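# Hook three pond ducks into the basket with a pole

## Task

Using the pole with the hook, take each of the three ducks out of the pond by catching its ring, and put all three into the basket. The hand may grip the pole only at its red end, and no part of the hand may touch a duck.

## Robot and tools

Robot: two arms, left_arm and right_arm, each fitted with an identical five-finger right hand. The hands are not mirrored, so every hand axis and number means the same thing on both. Wrist cameras are cam_left_wrist and cam_right_wrist. Fixed views are cam_high and cam_low.

Scene frame: the origin is at table height, halfway between the nominal arm bases. +z is up, +x points out over the table, and left_arm sits on the +y side. Calibrated bases are left_arm (-0.077, +0.667, +0.231) m and right_arm (+0.002, -0.784, +0.231) m. Positions, quaternions (wxyz) and velocities in results are in this frame. They can be off by a few cm, more at long reach.

Hand point: a spot 0.05 m in front of the palm and 0.15 m out from the wrist flange along the fingers. Its +z runs along straight fingers, +y comes out of the palm, and +x runs across the palm away from the thumb. Straight fingertips reach about 0.06-0.07 m past it. A wrist bracket on the little-finger side can strike things. With level fingers the wrist can hang up to 0.13 m (palm down) or 0.25 m (palm up) under the point.

The 28-number row is one list covering both arms, each value in [-1, 1], in this order:
- Left pose offsets: dx, dy, dz, rx, ry, rz.
- Left hand: little, ring, middle, index, thumb_bend, thumb_turn, force_limit, speed.
- The same 14 numbers again for the right arm.

Pose numbers are offsets, not poses. They use scene-frame axes and count from that arm's Hand target when the action or move begins. 1.0 means 0.6 m or 180 degrees. rx, ry, rz form one rotation vector about the Hand target's position. Every row of an action counts from the same start, so resending an offset moves the arm further. All six zeros re-request the current Hand target.

Hand motor numbers are absolute targets: +1 is open or straight, and -1 is curled. For thumb_turn, -1 puts the thumb opposite the fingers, which is needed for a grip. force_limit maps -1..+1 to roughly 0..10 N (0..15 N for the two thumb motors). speed rises linearly to full speed at +0.48. Use -0.94 or less for a gentle close. Thumb opposed, the hand grips objects 0.035-0.065 m thick and handles down to about 0.025 m. A motor starts only when its target changes by 0.002 or more. To keep a hand unchanged, repeat its last sent eight numbers. If nothing has been sent yet, use hand_measured plus hand_force_limit and hand_speed. To squeeze harder, raise force_limit and send a target more closed than hand_measured.

Tools:
- execute_actions(actions, cameras): actions is a list of actions. Each action holds up to 15 rows, one per 1/30 s step, and the last row repeats to fill 15 steps. Images come back only for an empty list or when cameras names them.
- move(target, speed, blend, stop_force, zero, blocking, cameras): straight-line paths toward a target row, or a list of up to 15 rows. Every row counts from the same Hand targets. speed is in m/s, from 0.002 to 3.2, default 0.25. blend is in metres and rounds corners. stop_force (4-120 N, both arms) ends an arm's path when its wrist sensor feels that much push against the motion. Skip stop_force when backing off a contact, and do not rely on it while the hand rotates. blocking=false returns after about 0.5 s and cannot be combined with stop_force. Paths ignore obstacles and the other arm. Keep paths away from an arm's own base.
- wait(seconds 0-10), stop() to brake a running move, zoom_image(camera, region [x0,y0,x1,y1] pixels, at most 504x504), show_instructions(), zero_wrist_force(arm), finished_scene(scene: integer 1-2).

Results give for each arm:
- end_effector position and quaternion, joint positions and torques.
- Hand target: the last commanded pose after clipping, which is the base for the next offsets.
- Wrist force and torque along the hand's own axes.
- For each hand: hand_measured, hand_stopped_by (moving/target/force/stalled/fault) and hand_load_n. A load near 0 means a grip was lost.

move adds a "move:" line, such as done, off_target, moving, held or fault, plus limits like paced or held. The hand point often stops short of the Hand target. If so, command the missing distance as an offset. Each step clips orientation to within 32 degrees of the measured orientation.

Cautions:
- Arms are stiff. Aiming even slightly past a firm contact, or outside force around 150 N, stops the arm for 10 s. So do joint contact torques at their limits: shoulders 287, elbow 130, wrists 46.9 N m.
- Never let the hands or arms hit or press each other, including one hand closing on the other's fingers.
- Don't let anything fall or leave the table. Avoid slams and fast swings with a load, and avoid heavy force on fingers.
- Holding loads or stretching out heats motors. At 85 °C the arm brakes for 30-60 s.
- Loose objects may be nudged now and then.
- Finish with finished_scene only when the ducks rest in the basket on their own.

Each tool is called after ">>>" in YAML: its name, and indented under it one key for each argument.

Reference images:

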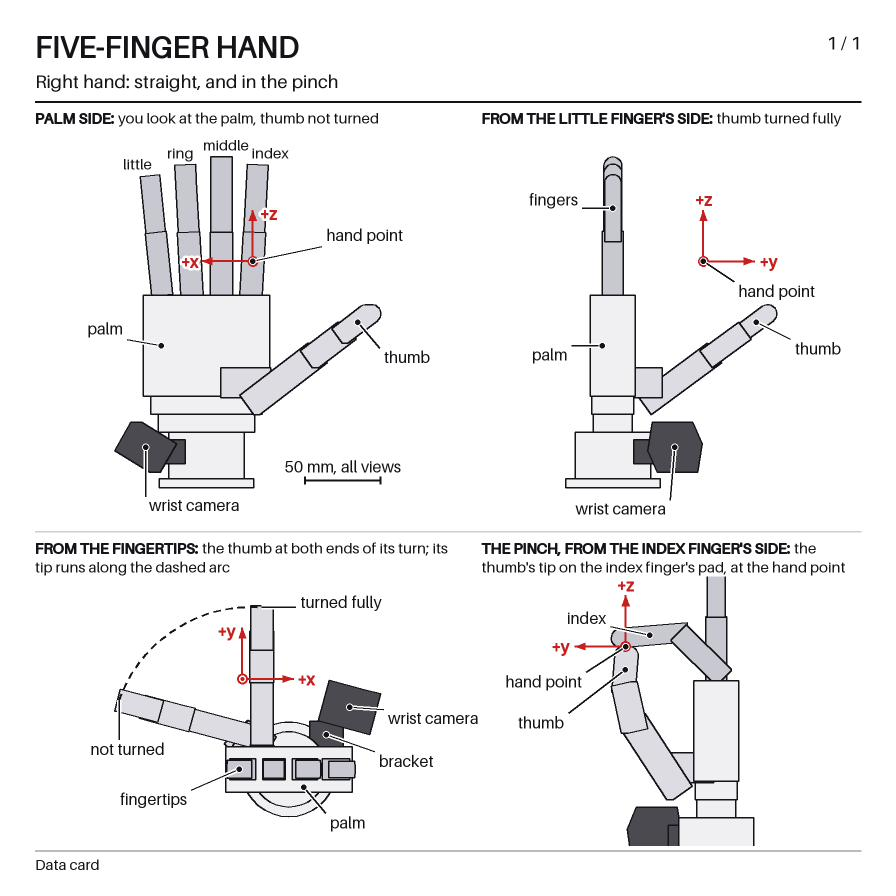

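## Session

>>> execute_actions:
  actions: []
  cameras: ["all"]

>>> zoom_image:
  camera: "cam_high"
  region: [370, 150, 590, 400]

>>> zoom_image:
  camera: "cam_low"
  region: [300, 180, 700, 380]

Scene clock: 0.00 s.
left_arm: end_effector_position=(-0.1964, +1.1730, +0.7868) hand_measured=(+1.000, +1.000, +1.000, +1.000, +1.000, +1.000) hand_load_n=(+0.0, +0.0, +0.0, +0.0, +0.0, +0.0) hand_stopped_by=(target, target, target, target, target, target) hand_force_limit=0.00 hand_speed=-0.80 end_effector_quat_wxyz=(-0.090, -0.667, +0.739, +0.024) | right_arm: end_effector_position=(+0.1102, -1.2384, +0.7906) hand_measured=(+1.000, +1.000, +1.000, +1.000, +1.000, +1.000) hand_load_n=(+0.0, +0.0, +0.0, +0.0, +0.0, +0.0) hand_stopped_by=(target, target, target, target, target, target) hand_force_limit=0.00 hand_speed=-0.80 end_effector_quat_wxyz=(-0.070, +0.694, +0.716, -0.019)
Joint positions: left_arm=[1.227 -1.559 1.555 1.709 1.44 -1.8] | right_arm=[-1.738 -1.625 1.563 1.676 1.71 -1.813]
Joint velocities: within noise
Joint torques (N m): no reading
Motor temperatures (°C): left_arm=[35 29 31 39 38 45] | right_arm=[33 33 29 39 39 37]
Wrist force (N): no reading
Wrist torque (N m): no reading
Wrist force, peak (N): no reading
Hand target: left_arm -0.1964, +1.1730, +0.7868; -0.090, -0.667, +0.739, +0.024 | right_arm +0.1102, -1.2384, +0.7906; -0.070, +0.694, +0.716, -0.019

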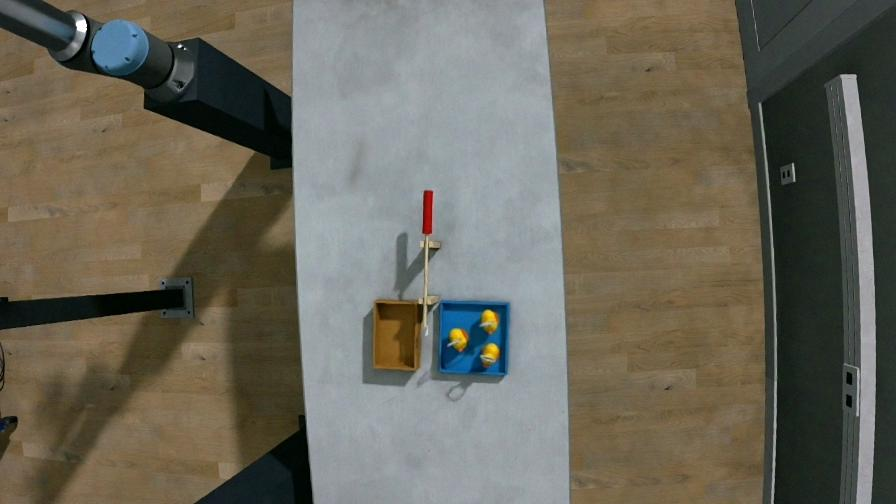

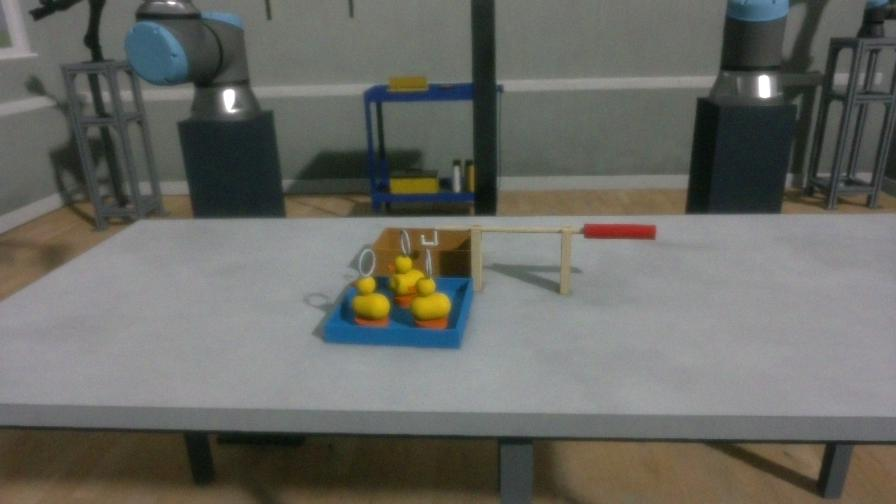

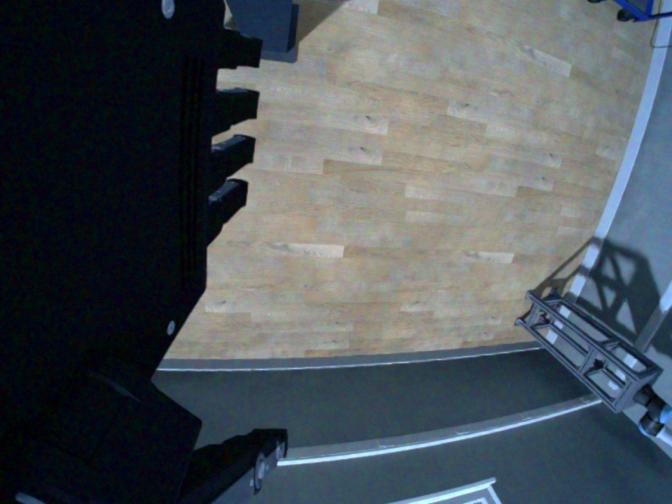

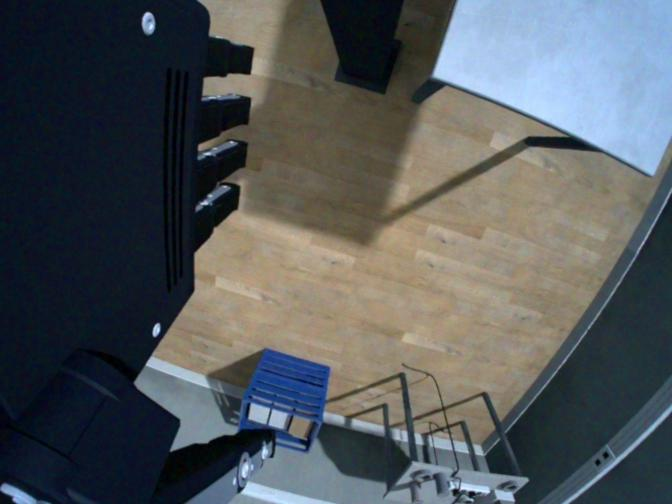

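Scaled by 2.016.

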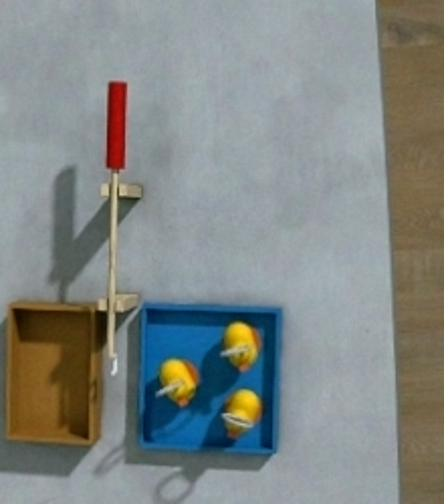

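Scaled by 1.260.

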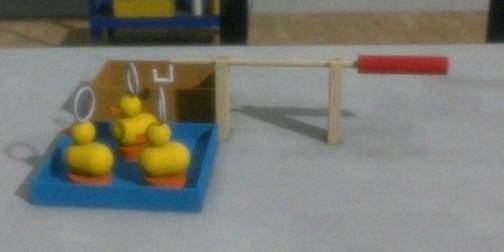

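>>> zoom_image:
  camera: "cam_high"
  region: [430, 290, 530, 390]

>>> zoom_image:
  camera: "cam_low"
  region: [320, 215, 480, 355]

>>> zoom_image:
  camera: "cam_high"
  region: [360, 290, 460, 390]

>>> zoom_image:
  camera: "cam_high"
  region: [400, 180, 460, 250]

>>> zoom_image:
  camera: "cam_low"
  region: [400, 200, 680, 310]

Scaled by 5.040.

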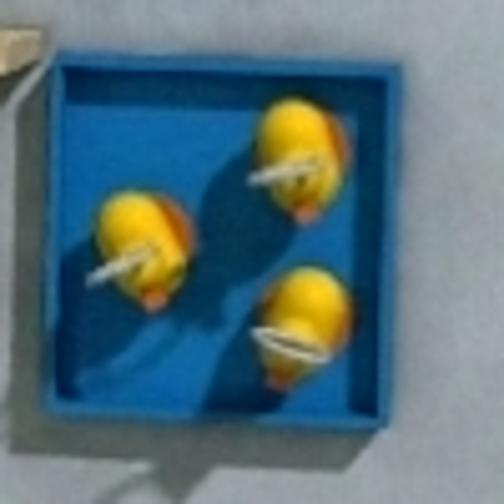

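Scaled by 3.150.

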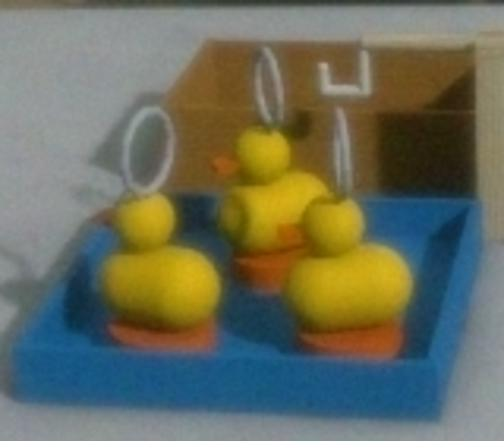

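Scaled by 5.040.

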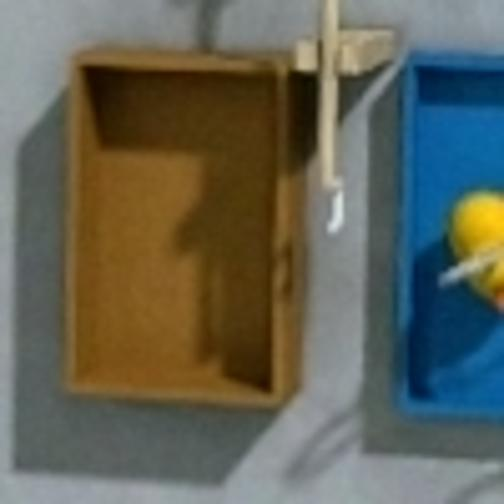

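Scaled by 7.200.

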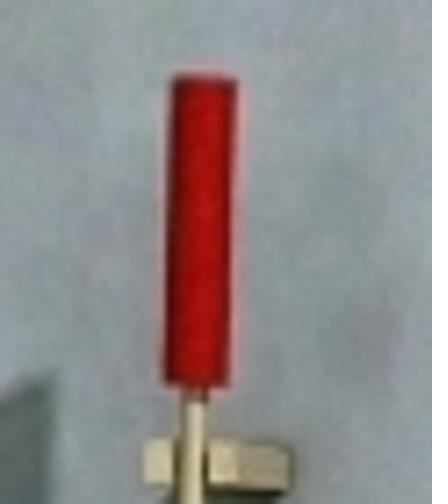

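Scaled by 1.800.

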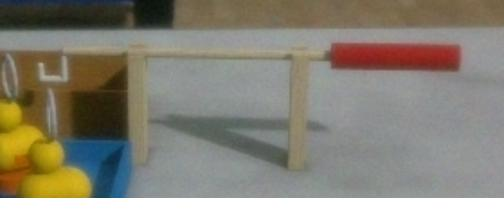

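>>> move:
  target: [0.8607,-0.3717,-0.278,0.0022,-0.1505,0.0104,1,1,1,1,1,1,0.0,-0.8,0,0,0,0,0,0,1,1,1,1,1,1,0.0,-0.8]
  speed: 0.6

>>> move:
  target: [0.383,-0.867,-0.283,0.0022,-0.1505,0.0104,1,1,1,1,1,1,0.0,-0.8,0,0,0,0,0,0,1,1,1,1,1,1,0.0,-0.8]
  speed: 0.5

Scene clock: 3.80 s.
left_arm: end_effector_position=(+0.3200, +0.9500, +0.6201) hand_measured=(+1.000, +1.000, +1.000, +1.000, +1.000, +1.000) hand_load_n=(+0.0, +0.0, +0.0, +0.0, +0.0, +0.0) hand_stopped_by=(target, target, target, target, target, target) hand_force_limit=0.00 hand_speed=-0.80 end_effector_quat_wxyz=(+0.088, -0.666, +0.729, -0.131) | right_arm: end_effector_position=(+0.1102, -1.2384, +0.7906) hand_measured=(+1.000, +1.000, +1.000, +1.000, +1.000, +1.000) hand_load_n=(+0.0, +0.5, +0.0, +0.0, +0.0, +0.0) hand_stopped_by=(target, target, target, target, target, target) hand_force_limit=0.00 hand_speed=-0.80 end_effector_quat_wxyz=(-0.070, +0.694, +0.716, -0.019)
Joint positions: left_arm=[0.216 -1.613 1.783 1.117 1.714 -2.837] | right_arm=[-1.738 -1.625 1.563 1.676 1.71 -1.813]
Joint torques (N m): left_arm=[-17.69 -34.39 -25.41 -0.56 1.74 -1.53] | right_arm=[-3.08 -34.68 -35.32 3.96 -0.11 0.13]
Wrist force (N): left_arm=[0.0 -0.6 0.5] | right_arm=[0.0 0.1 -0.5]
Wrist torque (N m): left_arm=[-0.14 -0.01 0.12] | right_arm=[0.05 0.02 0.01]
Wrist force, peak (N): left_arm=[1.1 -3.2 2.1] | right_arm=[0.4 -0.5 -0.3]
Hand target: left_arm +0.3201, +0.9500, +0.6200; +0.088, -0.666, +0.729, -0.131 | right_arm +0.1102, -1.2384, +0.7906; -0.070, +0.694, +0.716, -0.019
Off the commanded pose: left_arm 0.000 m, 0 deg | right_arm 0.000 m, 0 deg.
move: done

Scene clock: 5.57 s.
left_arm: end_effector_position=(+0.5499, +0.4298, +0.4503) hand_measured=(+1.000, +1.000, +1.000, +1.000, +1.000, +1.000) hand_load_n=(+0.0, +0.0, -0.5, +0.0, +0.0, -0.5) hand_stopped_by=(target, target, target, target, target, target) hand_force_limit=0.00 hand_speed=-0.80 end_effector_quat_wxyz=(+0.260, -0.628, +0.678, -0.280) | right_arm: end_effector_position=(+0.1102, -1.2384, +0.7906) hand_measured=(+1.000, +1.000, +1.000, +1.000, +1.000, +1.000) hand_load_n=(+0.0, +0.0, +0.0, +0.0, +0.0, +0.0) hand_stopped_by=(target, target, target, target, target, target) hand_force_limit=0.00 hand_speed=-0.80 end_effector_quat_wxyz=(-0.070, +0.694, +0.716, -0.019)
Joint positions: left_arm=[-0.838 -1.4 1.878 0.46 1.072 -3.718] | right_arm=[-1.738 -1.625 1.563 1.676 1.71 -1.813]
Joint torques (N m): left_arm=[-14.53 -37.53 -28.32 1.15 -1.84 3.27] | right_arm=[-2.26 -34.56 -35.3 4.02 0.06 -0.06]
Wrist force (N): left_arm=[-0.3 -1.1 0.9] | right_arm=[0.3 -0.1 -0.1]
Wrist torque (N m): left_arm=[-0.31 0.06 0.21] | right_arm=[-0.01 -0.02 0.02]
Wrist force, peak (N): left_arm=[2.7 -1.2 2.0] | right_arm=[0.8 -0.2 0.0]
Hand target: left_arm +0.5499, +0.4298, +0.4502; -0.260, +0.628, -0.678, +0.280 | right_arm +0.1102, -1.2384, +0.7906; -0.070, +0.694, +0.716, -0.019
Off the commanded pose: left_arm 0.000 m, 0 deg | right_arm 0.000 m, 0 deg.
move: done

>>> move:
  target:
    - [0.308,-0.358,-0.4167,0,0,0,1,1,1,1,1,1,0.0,-0.8,0,0,0,0,0,0,1,1,1,1,1,1,0.0,-0.8]
    - [0.2757,-0.358,-0.5755,0,0,0,1,1,1,1,1,1,0.0,-0.8,0,0,0,0,0,0,1,1,1,1,1,1,0.0,-0.8]
  speed: [0.35,0.15]
  blend: [0.02,0]
  cameras: ["cam_high","cam_low","cam_left_wrist"]

>>> zoom_image:
  camera: "cam_high"
  region: [380, 150, 500, 260]

>>> zoom_image:
  camera: "cam_low"
  region: [540, 150, 690, 300]

Scene clock: 7.97 s.
left_arm: end_effector_position=(+0.7151, +0.2149, +0.1048) hand_measured=(+1.000, +1.000, +1.000, +1.000, +1.000, +1.000) hand_load_n=(+0.0, +0.0, -0.5, +0.0, +0.0, +0.0) hand_stopped_by=(target, target, target, target, target, target) hand_force_limit=0.00 hand_speed=-0.80 end_effector_quat_wxyz=(+0.260, -0.628, +0.678, -0.280) | right_arm: end_effector_position=(+0.1102, -1.2384, +0.7906) hand_measured=(+1.000, +1.000, +1.000, +1.000, +1.000, +1.000) hand_load_n=(+0.0, +0.0, +0.0, +0.0, +0.0, +0.0) hand_stopped_by=(target, target, target, target, target, target) hand_force_limit=0.00 hand_speed=-0.80 end_effector_quat_wxyz=(-0.070, +0.694, +0.716, -0.019)
Joint positions: left_arm=[-0.871 -0.698 1.474 0.178 1.052 -3.749] | right_arm=[-1.738 -1.625 1.563 1.676 1.71 -1.813]
Joint torques (N m): left_arm=[22.21 -96.54 -45.28 3.71 1.2 2.86] | right_arm=[-2.52 -36.53 -34.6 3.93 -0.23 0.31]
Wrist force (N): left_arm=[-0.6 -0.8 0.6] | right_arm=[0.0 -0.2 -0.6]
Wrist torque (N m): left_arm=[-0.26 0.13 0.34] | right_arm=[0.01 0.02 0.00]
Wrist force, peak (N): left_arm=[1.8 -1.4 2.7] | right_arm=[0.0 -0.4 -0.7]
Hand target: left_arm +0.7153, +0.2150, +0.1049; -0.260, +0.628, -0.678, +0.280 | right_arm +0.1102, -1.2384, +0.7906; -0.070, +0.694, +0.716, -0.019
Off the commanded pose: left_arm 0.000 m, 0 deg | right_arm 0.000 m, 0 deg.
move: done
Images, in order (width x height): cam_high 896x504, cam_low 896x504, cam_left_wrist 672x504.

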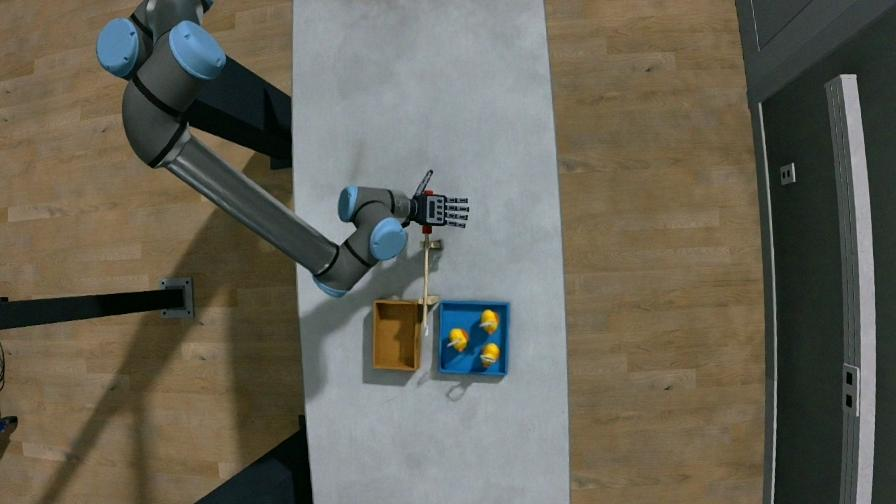

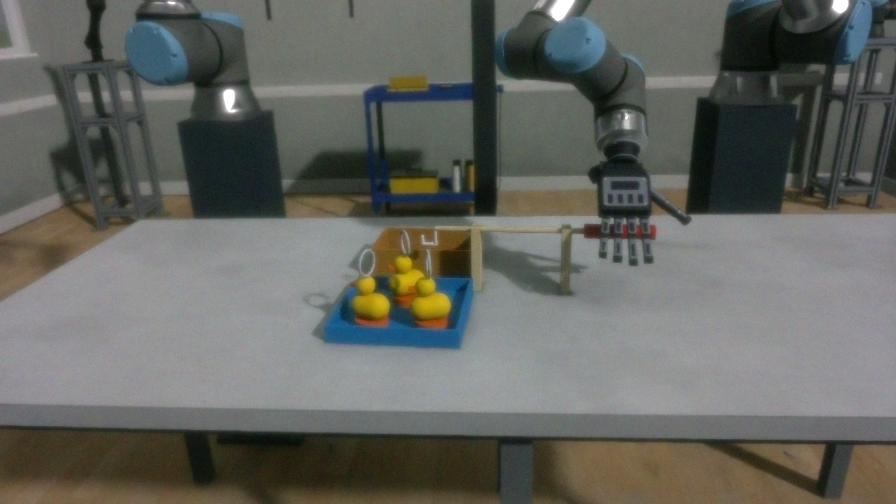

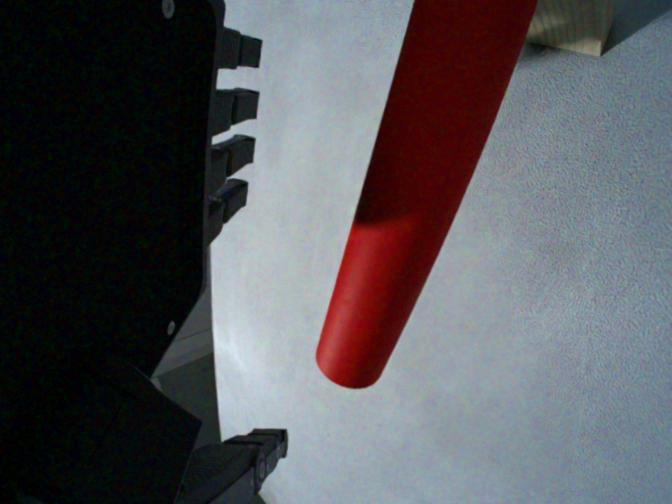

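Scaled by 4.200.

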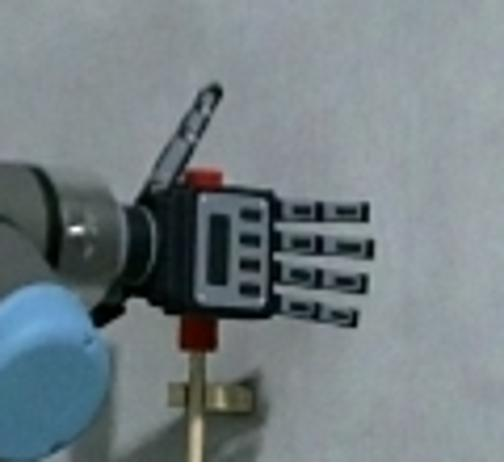

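Scaled by 3.360.

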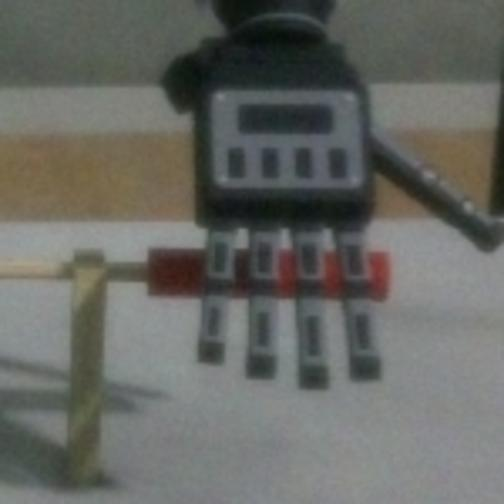

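>>> move:
  target: [-0.0472,0.0037,-0.0472,0,0,-0.0064,1,1,1,1,1,1,0.0,-0.8,0,0,0,0,0,0,1,1,1,1,1,1,0.0,-0.8]
  speed: 0.08
  cameras: ["cam_high","cam_low","cam_left_wrist"]

>>> zoom_image:
  camera: "cam_high"
  region: [380, 150, 500, 260]

>>> zoom_image:
  camera: "cam_low"
  region: [540, 150, 690, 300]

Scene clock: 9.57 s.
left_arm: end_effector_position=(+0.6868, +0.2172, +0.0764) hand_measured=(+1.000, +1.000, +1.000, +1.000, +1.000, +1.000) hand_load_n=(+0.0, +0.0, +0.0, +0.0, +0.0, +0.0) hand_stopped_by=(target, target, target, target, target, target) hand_force_limit=0.00 hand_speed=-0.80 end_effector_quat_wxyz=(+0.258, -0.621, +0.684, -0.282) | right_arm: end_effector_position=(+0.1102, -1.2384, +0.7906) hand_measured=(+1.000, +1.000, +1.000, +1.000, +1.000, +1.000) hand_load_n=(+0.0, +0.0, +0.0, +0.0, +0.0, +0.0) hand_stopped_by=(target, target, target, target, target, target) hand_force_limit=0.00 hand_speed=-0.80 end_effector_quat_wxyz=(-0.070, +0.694, +0.716, -0.019)
Joint positions: left_arm=[-0.895 -0.695 1.538 0.111 1.05 -3.752] | right_arm=[-1.738 -1.625 1.563 1.676 1.71 -1.813]
Joint torques (N m): left_arm=[15.94 -102.67 -38.87 5.22 -0.51 -0.28] | right_arm=[-0.19 -31.69 -35.5 4.13 0.1 0.8]
Wrist force (N): left_arm=[-0.4 -1.0 0.5] | right_arm=[-0.3 -0.2 -0.2]
Wrist torque (N m): left_arm=[-0.28 0.13 0.33] | right_arm=[-0.01 0.06 -0.02]
Wrist force, peak (N): left_arm=[-1.3 -2.4 0.3] | right_arm=[0.4 -0.6 0.2]
Hand target: left_arm +0.6870, +0.2172, +0.0766; +0.258, -0.621, +0.684, -0.282 | right_arm +0.1102, -1.2384, +0.7906; -0.070, +0.694, +0.716, -0.019
Off the commanded pose: left_arm 0.000 m, 0 deg | right_arm 0.000 m, 0 deg.
move: done
Images, in order (width x height): cam_high 896x504, cam_low 896x504, cam_left_wrist 672x504.

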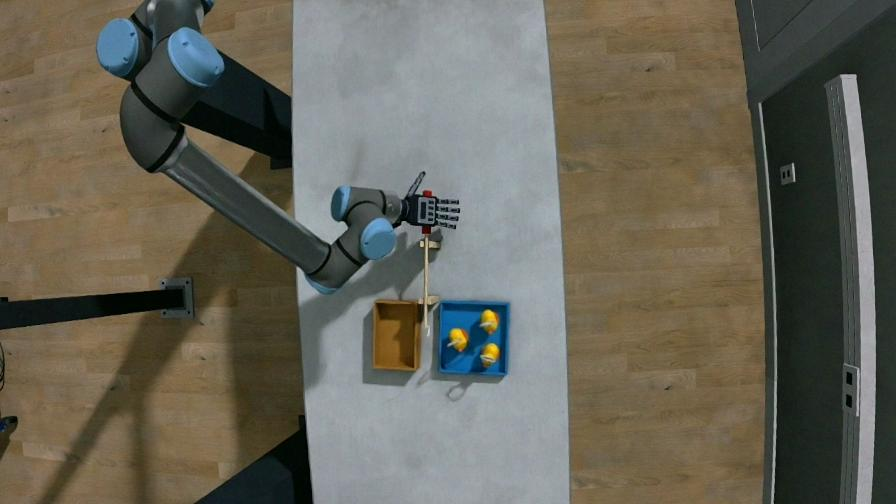

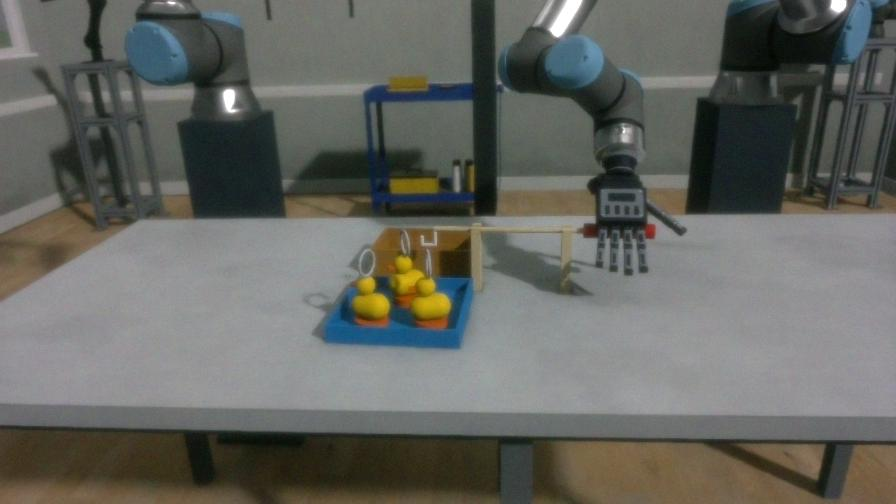

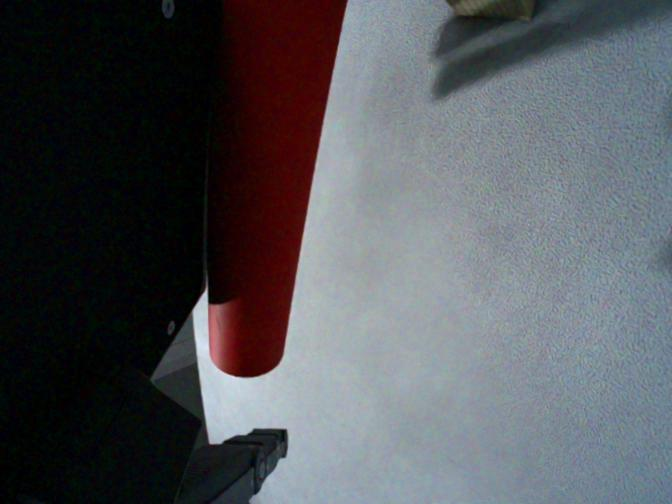

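Scaled by 4.200.

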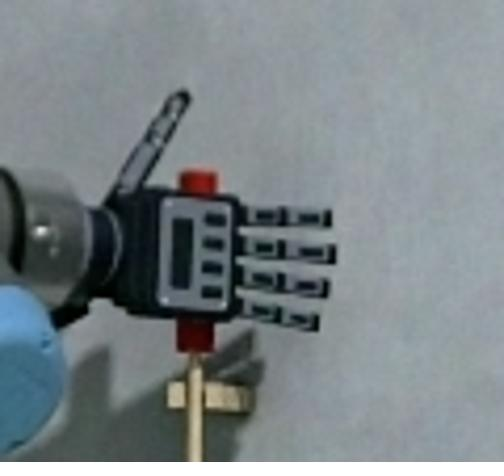

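Scaled by 3.360.

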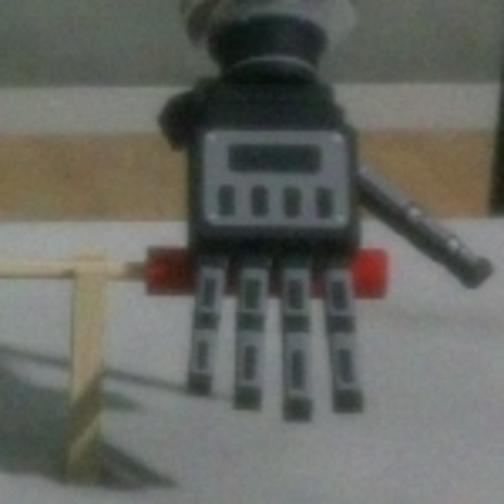

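>>> move:
  target: [-0.0094,0.0008,-0.0094,0,0,0,-0.1,-0.1,-0.1,-0.1,1,1,0.4,-0.5,0,0,0,0,0,0,1,1,1,1,1,1,0.0,-0.8]
  speed: 0.02
  cameras: ["cam_low","cam_left_wrist"]

>>> zoom_image:
  camera: "cam_low"
  region: [400, 200, 680, 310]

Scene clock: 10.87 s.
left_arm: end_effector_position=(+0.6812, +0.2176, +0.0708) hand_measured=(-0.100, -0.100, -0.100, -0.100, +1.000, +1.000) hand_load_n=(+0.0, +0.0, +0.0, +0.0, +0.0, +0.0) hand_stopped_by=(target, target, target, target, target, target) hand_force_limit=0.40 hand_speed=-0.50 end_effector_quat_wxyz=(+0.258, -0.621, +0.684, -0.282) | right_arm: end_effector_position=(+0.1102, -1.2384, +0.7906) hand_measured=(+1.000, +1.000, +1.000, +1.000, +1.000, +1.000) hand_load_n=(+0.0, +0.0, +0.0, +0.0, +0.0, +0.0) hand_stopped_by=(target, target, target, target, target, target) hand_force_limit=0.00 hand_speed=-0.80 end_effector_quat_wxyz=(-0.070, +0.694, +0.716, -0.019)
Joint positions: left_arm=[-0.901 -0.693 1.549 0.101 1.047 -3.758] | right_arm=[-1.738 -1.625 1.563 1.676 1.71 -1.813]
Joint torques (N m): left_arm=[15.63 -90.91 -41.01 5.98 1.68 2.06] | right_arm=[-0.36 -32.92 -34.7 4.3 -0.05 0.61]
Wrist force (N): left_arm=[-0.1 -2.1 0.7] | right_arm=[0.1 -0.4 -0.3]
Wrist torque (N m): left_arm=[-0.29 0.04 0.27] | right_arm=[-0.05 0.00 0.00]
Wrist force, peak (N): left_arm=[-2.3 -9.1 2.6] | right_arm=[0.4 -0.7 0.0]
Hand target: left_arm +0.6813, +0.2177, +0.0709; +0.258, -0.621, +0.684, -0.282 | right_arm +0.1102, -1.2384, +0.7906; -0.070, +0.694, +0.716, -0.019
Off the commanded pose: left_arm 0.000 m, 0 deg | right_arm 0.000 m, 0 deg.
move: done
Images, in order (width x height): cam_low 896x504, cam_left_wrist 672x504.

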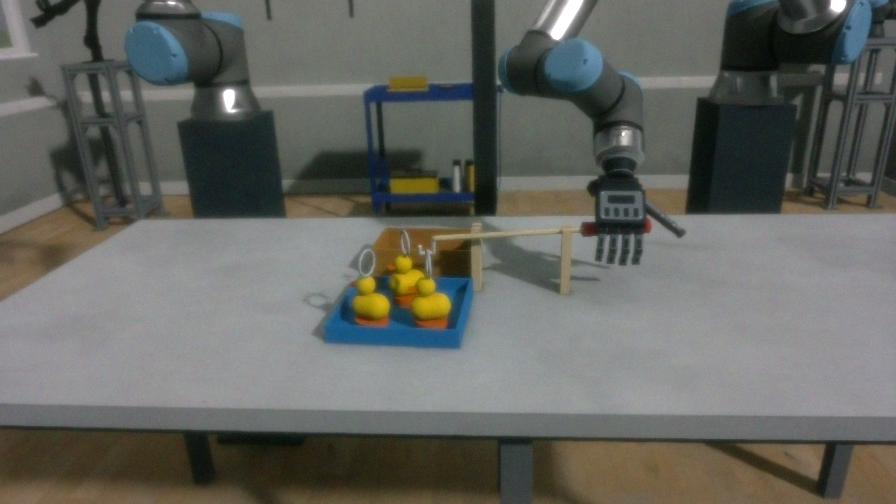

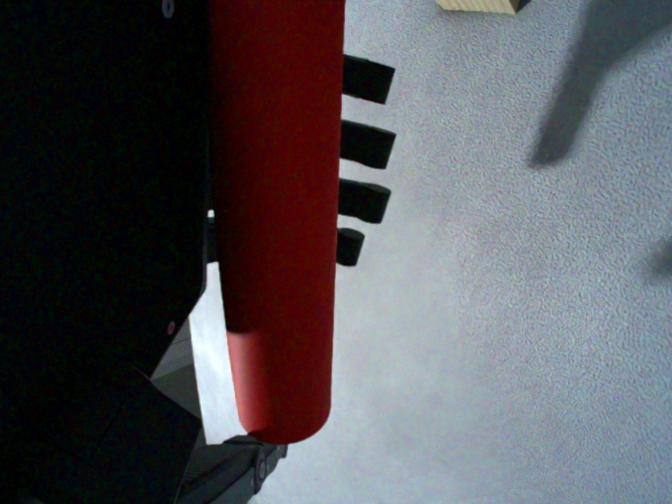

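Scaled by 1.800.

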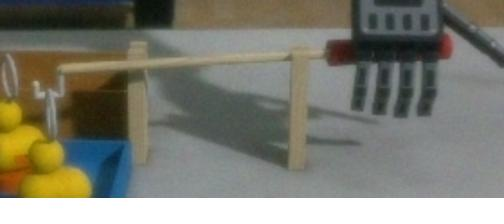

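>>> wait:
  seconds: 0
  cameras: ["cam_high","cam_low"]

>>> zoom_image:
  camera: "cam_high"
  region: [370, 170, 530, 390]

>>> zoom_image:
  camera: "cam_low"
  region: [350, 210, 490, 310]

Scene clock: 11.43 s.
left_arm: end_effector_position=(+0.6813, +0.2177, +0.0709) hand_measured=(-0.100, -0.100, -0.100, -0.100, +1.000, +1.000) hand_load_n=(+0.0, +0.0, +0.0, +0.0, +0.0, +0.0) hand_stopped_by=(target, target, target, target, target, target) hand_force_limit=0.40 hand_speed=-0.50 end_effector_quat_wxyz=(+0.258, -0.621, +0.684, -0.282) | right_arm: end_effector_position=(+0.1102, -1.2384, +0.7906) hand_measured=(+1.000, +1.000, +1.000, +1.000, +1.000, +1.000) hand_load_n=(+0.0, +0.0, +0.0, +0.0, +0.0, +0.0) hand_stopped_by=(target, target, target, target, target, target) hand_force_limit=0.00 hand_speed=-0.80 end_effector_quat_wxyz=(-0.070, +0.694, +0.716, -0.019)
Joint positions: left_arm=[-0.901 -0.693 1.549 0.101 1.047 -3.757] | right_arm=[-1.738 -1.625 1.563 1.676 1.71 -1.813]
Joint torques (N m): left_arm=[16.23 -101.56 -42.07 5.41 1.5 2.74] | right_arm=[-2.42 -34.7 -36.32 4.05 0.53 0.15]
Wrist force (N): left_arm=[-0.4 -2.0 0.2] | right_arm=[0.2 -0.1 -0.4]
Wrist torque (N m): left_arm=[-0.27 0.10 0.26] | right_arm=[0.02 -0.01 0.01]
Wrist force, peak (N): left_arm=[-0.7 -2.2 0.6] | right_arm=[-0.2 -0.6 0.3]
Hand target: left_arm +0.6813, +0.2177, +0.0709; +0.258, -0.621, +0.684, -0.282 | right_arm +0.1102, -1.2384, +0.7906; -0.070, +0.694, +0.716, -0.019
Off the commanded pose: left_arm 0.000 m, 0 deg | right_arm 0.000 m, 0 deg.
Images, in order (width x height): cam_high 896x504, cam_low 896x504.

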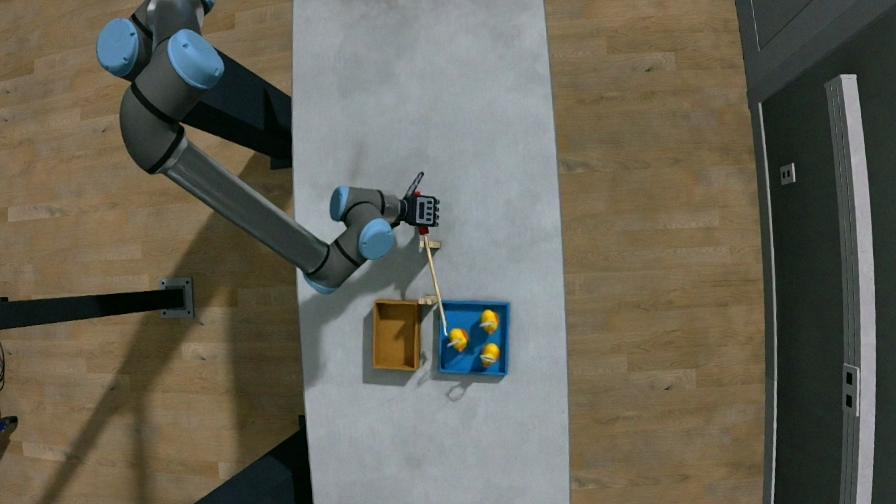

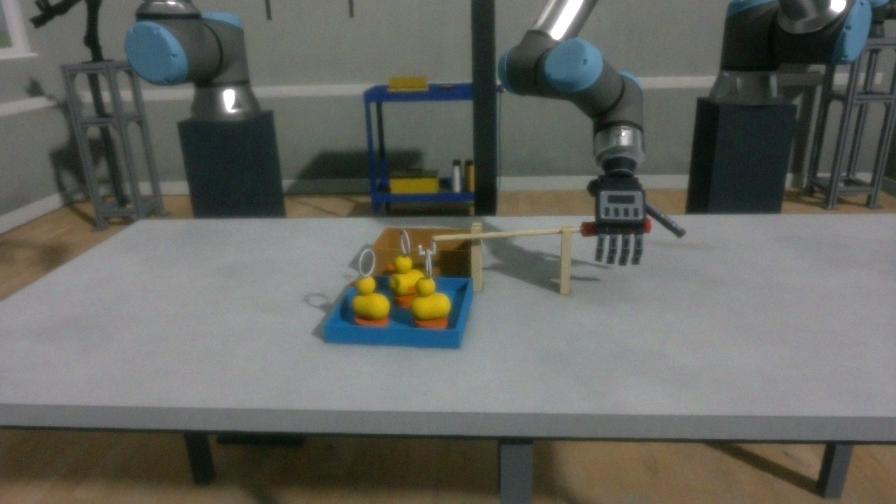

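Scaled by 2.291.

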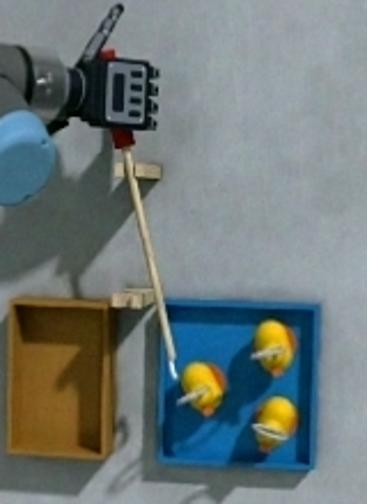

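Scaled by 3.600.

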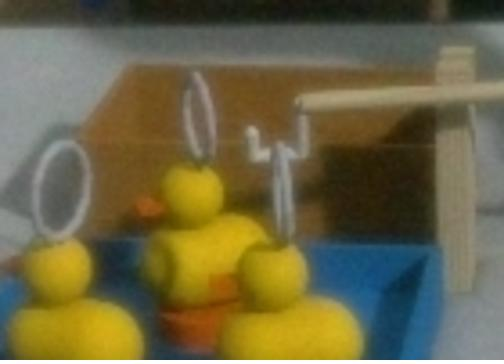

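>>> move:
  target: [-0.024,-0.0047,-0.0012,-0.0032,0,0.0637,-0.1,-0.1,-0.1,-0.1,1,1,0.4,-0.5,0,0,0,0,0,0,1,1,1,1,1,1,0.0,-0.8]
  speed: 0.06
  cameras: ["cam_high","cam_low","cam_left_wrist"]

>>> zoom_image:
  camera: "cam_high"
  region: [370, 170, 530, 390]

>>> zoom_image:
  camera: "cam_low"
  region: [350, 210, 490, 310]

Scene clock: 14.37 s.
left_arm: end_effector_position=(+0.6669, +0.2146, +0.0702) hand_measured=(-0.100, -0.100, -0.100, -0.100, +1.000, +1.000) hand_load_n=(+0.0, +0.0, +0.0, +0.0, -0.5, +0.0) hand_stopped_by=(target, target, target, target, target, target) hand_force_limit=0.40 hand_speed=-0.50 end_effector_quat_wxyz=(-0.281, +0.688, -0.617, +0.259) | right_arm: end_effector_position=(+0.1102, -1.2384, +0.7906) hand_measured=(+1.000, +1.000, +1.000, +1.000, +1.000, +1.000) hand_load_n=(+0.0, +0.0, +0.0, +0.0, +0.0, +0.0) hand_stopped_by=(target, target, target, target, target, target) hand_force_limit=0.00 hand_speed=-0.80 end_effector_quat_wxyz=(-0.070, +0.694, +0.716, -0.019)
Joint positions: left_arm=[-0.934 -0.654 1.497 0.24 0.929 -3.999] | right_arm=[-1.738 -1.625 1.563 1.676 1.71 -1.813]
Joint torques (N m): left_arm=[12.87 -113.47 -12.72 -0.55 1.55 3.97] | right_arm=[-3.46 -32.85 -34.93 3.99 -0.21 0.46]
Wrist force (N): left_arm=[-1.3 -2.3 0.9] | right_arm=[-0.1 -0.9 -0.5]
Wrist torque (N m): left_arm=[-0.27 0.09 0.06] | right_arm=[-0.09 0.04 -0.03]
Wrist force, peak (N): left_arm=[-1.0 -2.4 0.8] | right_arm=[-0.1 -0.9 -0.5]
Hand target: left_arm +0.6669, +0.2148, +0.0702; -0.281, +0.688, -0.617, +0.259 | right_arm +0.1102, -1.2384, +0.7906; -0.070, +0.694, +0.716, -0.019
Off the commanded pose: left_arm 0.000 m, 0 deg | right_arm 0.000 m, 0 deg.
move: done
Images, in order (width x height): cam_high 896x504, cam_low 896x504, cam_left_wrist 672x504.

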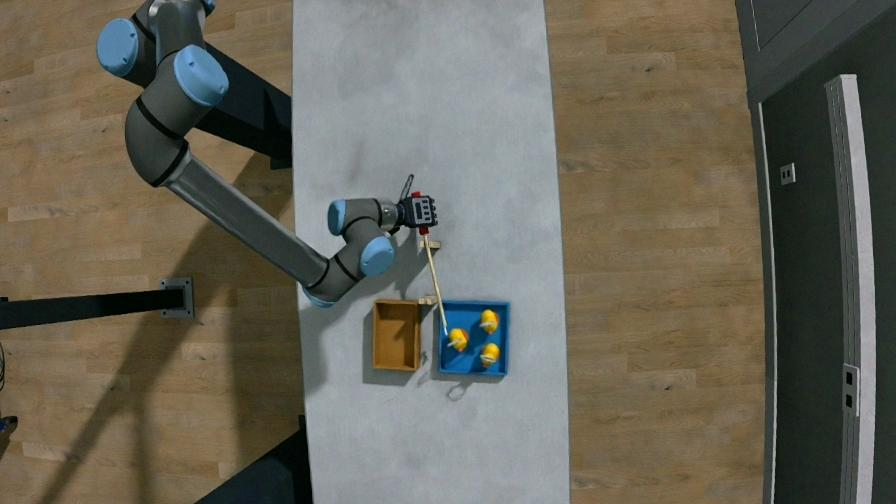

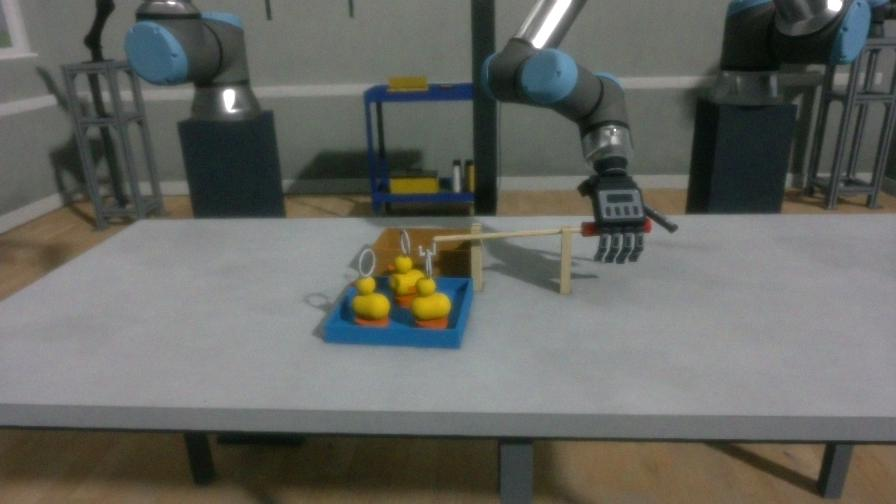

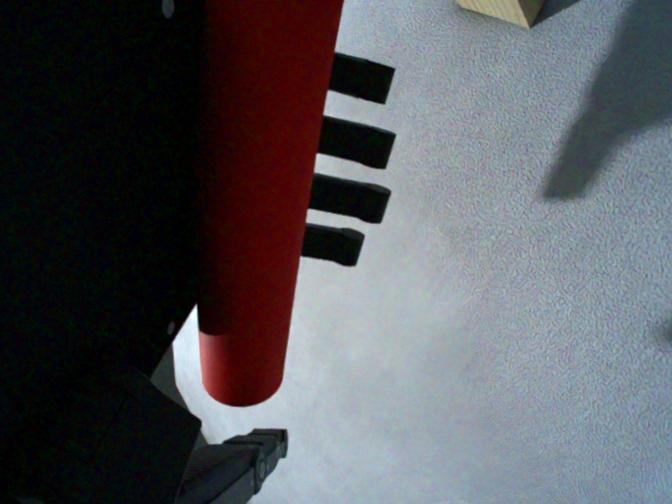

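Scaled by 2.291.

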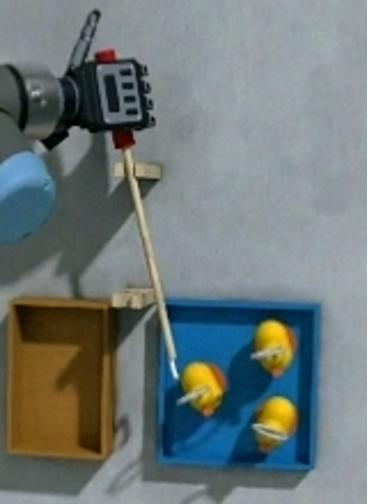

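Scaled by 3.600.

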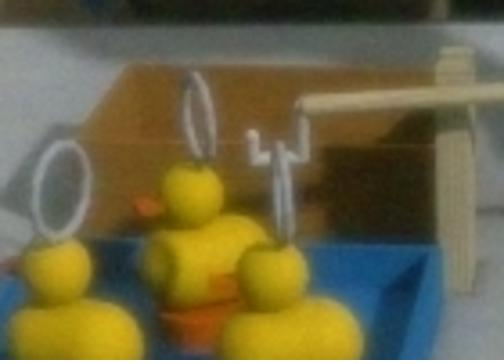

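>>> move:
  target: [0,0,0,0,0,0,-1,-1,-1,-1,1,1,0.4,-0.85,0,0,0,0,0,0,1,1,1,1,1,1,0.0,-0.8]
  speed: 0.06
  cameras: ["cam_high","cam_low","cam_left_wrist"]

>>> zoom_image:
  camera: "cam_high"
  region: [370, 170, 530, 390]

>>> zoom_image:
  camera: "cam_low"
  region: [350, 210, 490, 310]

Scene clock: 17.03 s.
left_arm: end_effector_position=(+0.6669, +0.2148, +0.0702) hand_measured=(-0.996, -0.986, -0.996, -0.998, +1.000, +1.000) hand_load_n=(+8.5, +7.0, +8.0, +6.5, +0.0, +0.0) hand_stopped_by=(force, force, force, force, target, target) hand_force_limit=0.40 hand_speed=-0.85 end_effector_quat_wxyz=(-0.281, +0.688, -0.617, +0.259) | right_arm: end_effector_position=(+0.1102, -1.2384, +0.7906) hand_measured=(+1.000, +1.000, +1.000, +1.000, +1.000, +1.000) hand_load_n=(+0.0, +0.0, +0.0, +0.0, +0.0, +0.0) hand_stopped_by=(target, target, target, target, target, target) hand_force_limit=0.00 hand_speed=-0.80 end_effector_quat_wxyz=(-0.070, +0.694, +0.716, -0.019)
Joint positions: left_arm=[-0.934 -0.655 1.498 0.24 0.929 -3.999] | right_arm=[-1.738 -1.625 1.563 1.676 1.71 -1.813]
Joint torques (N m): left_arm=[12.3 -99.87 -11.83 2.43 0.75 4.23] | right_arm=[-1.81 -33.46 -33.68 4.08 -0.29 0.18]
Wrist force (N): left_arm=[3.0 -12.7 2.8] | right_arm=[0.1 -0.6 -0.4]
Wrist torque (N m): left_arm=[-0.61 -0.25 -1.11] | right_arm=[-0.06 0.01 -0.01]
Wrist force, peak (N): left_arm=[3.0 -12.7 2.8] | right_arm=[-0.2 -0.8 -0.5]
Hand target: left_arm +0.6669, +0.2148, +0.0702; -0.281, +0.688, -0.617, +0.259 | right_arm +0.1102, -1.2384, +0.7906; -0.070, +0.694, +0.716, -0.019
Off the commanded pose: left_arm 0.000 m, 0 deg | right_arm 0.000 m, 0 deg.
move: done
Images, in order (width x height): cam_high 896x504, cam_low 896x504, cam_left_wrist 672x504.

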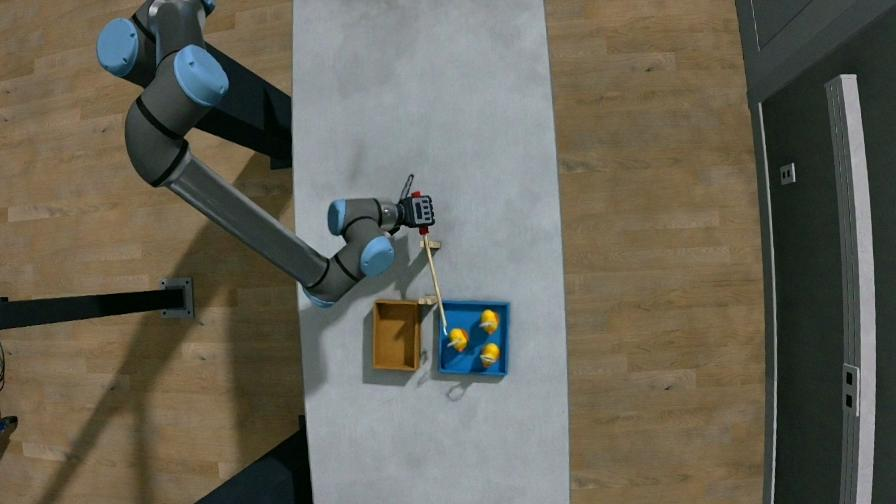

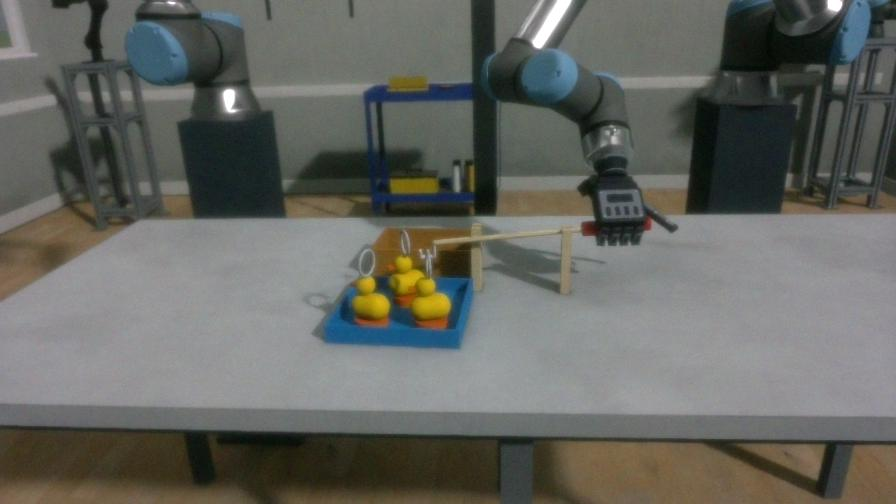

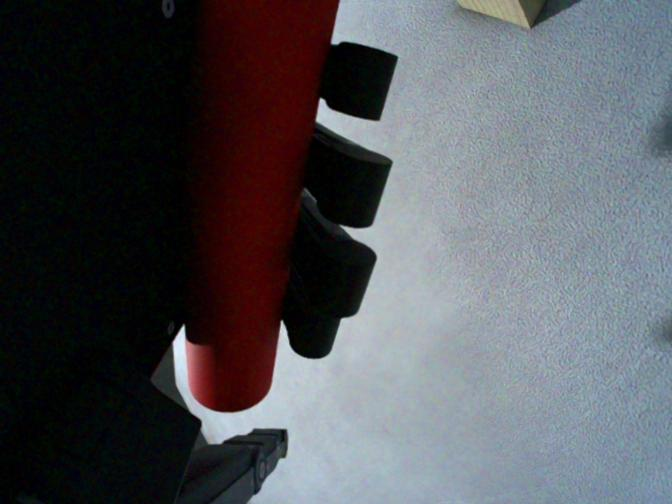

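Scaled by 2.291.

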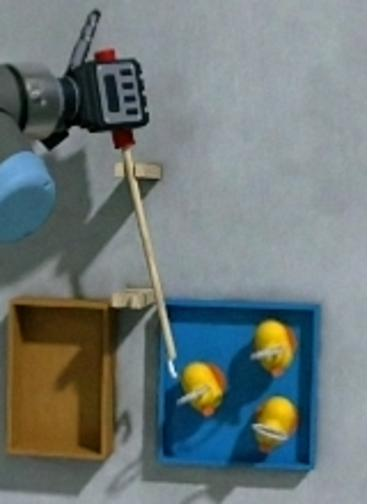

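Scaled by 3.600.

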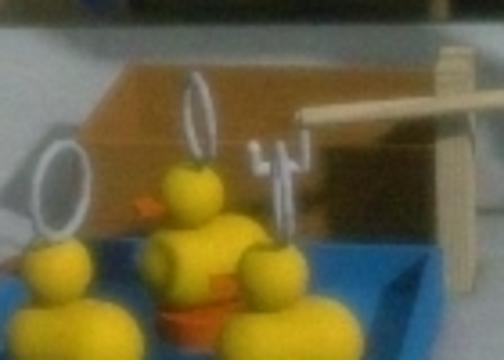

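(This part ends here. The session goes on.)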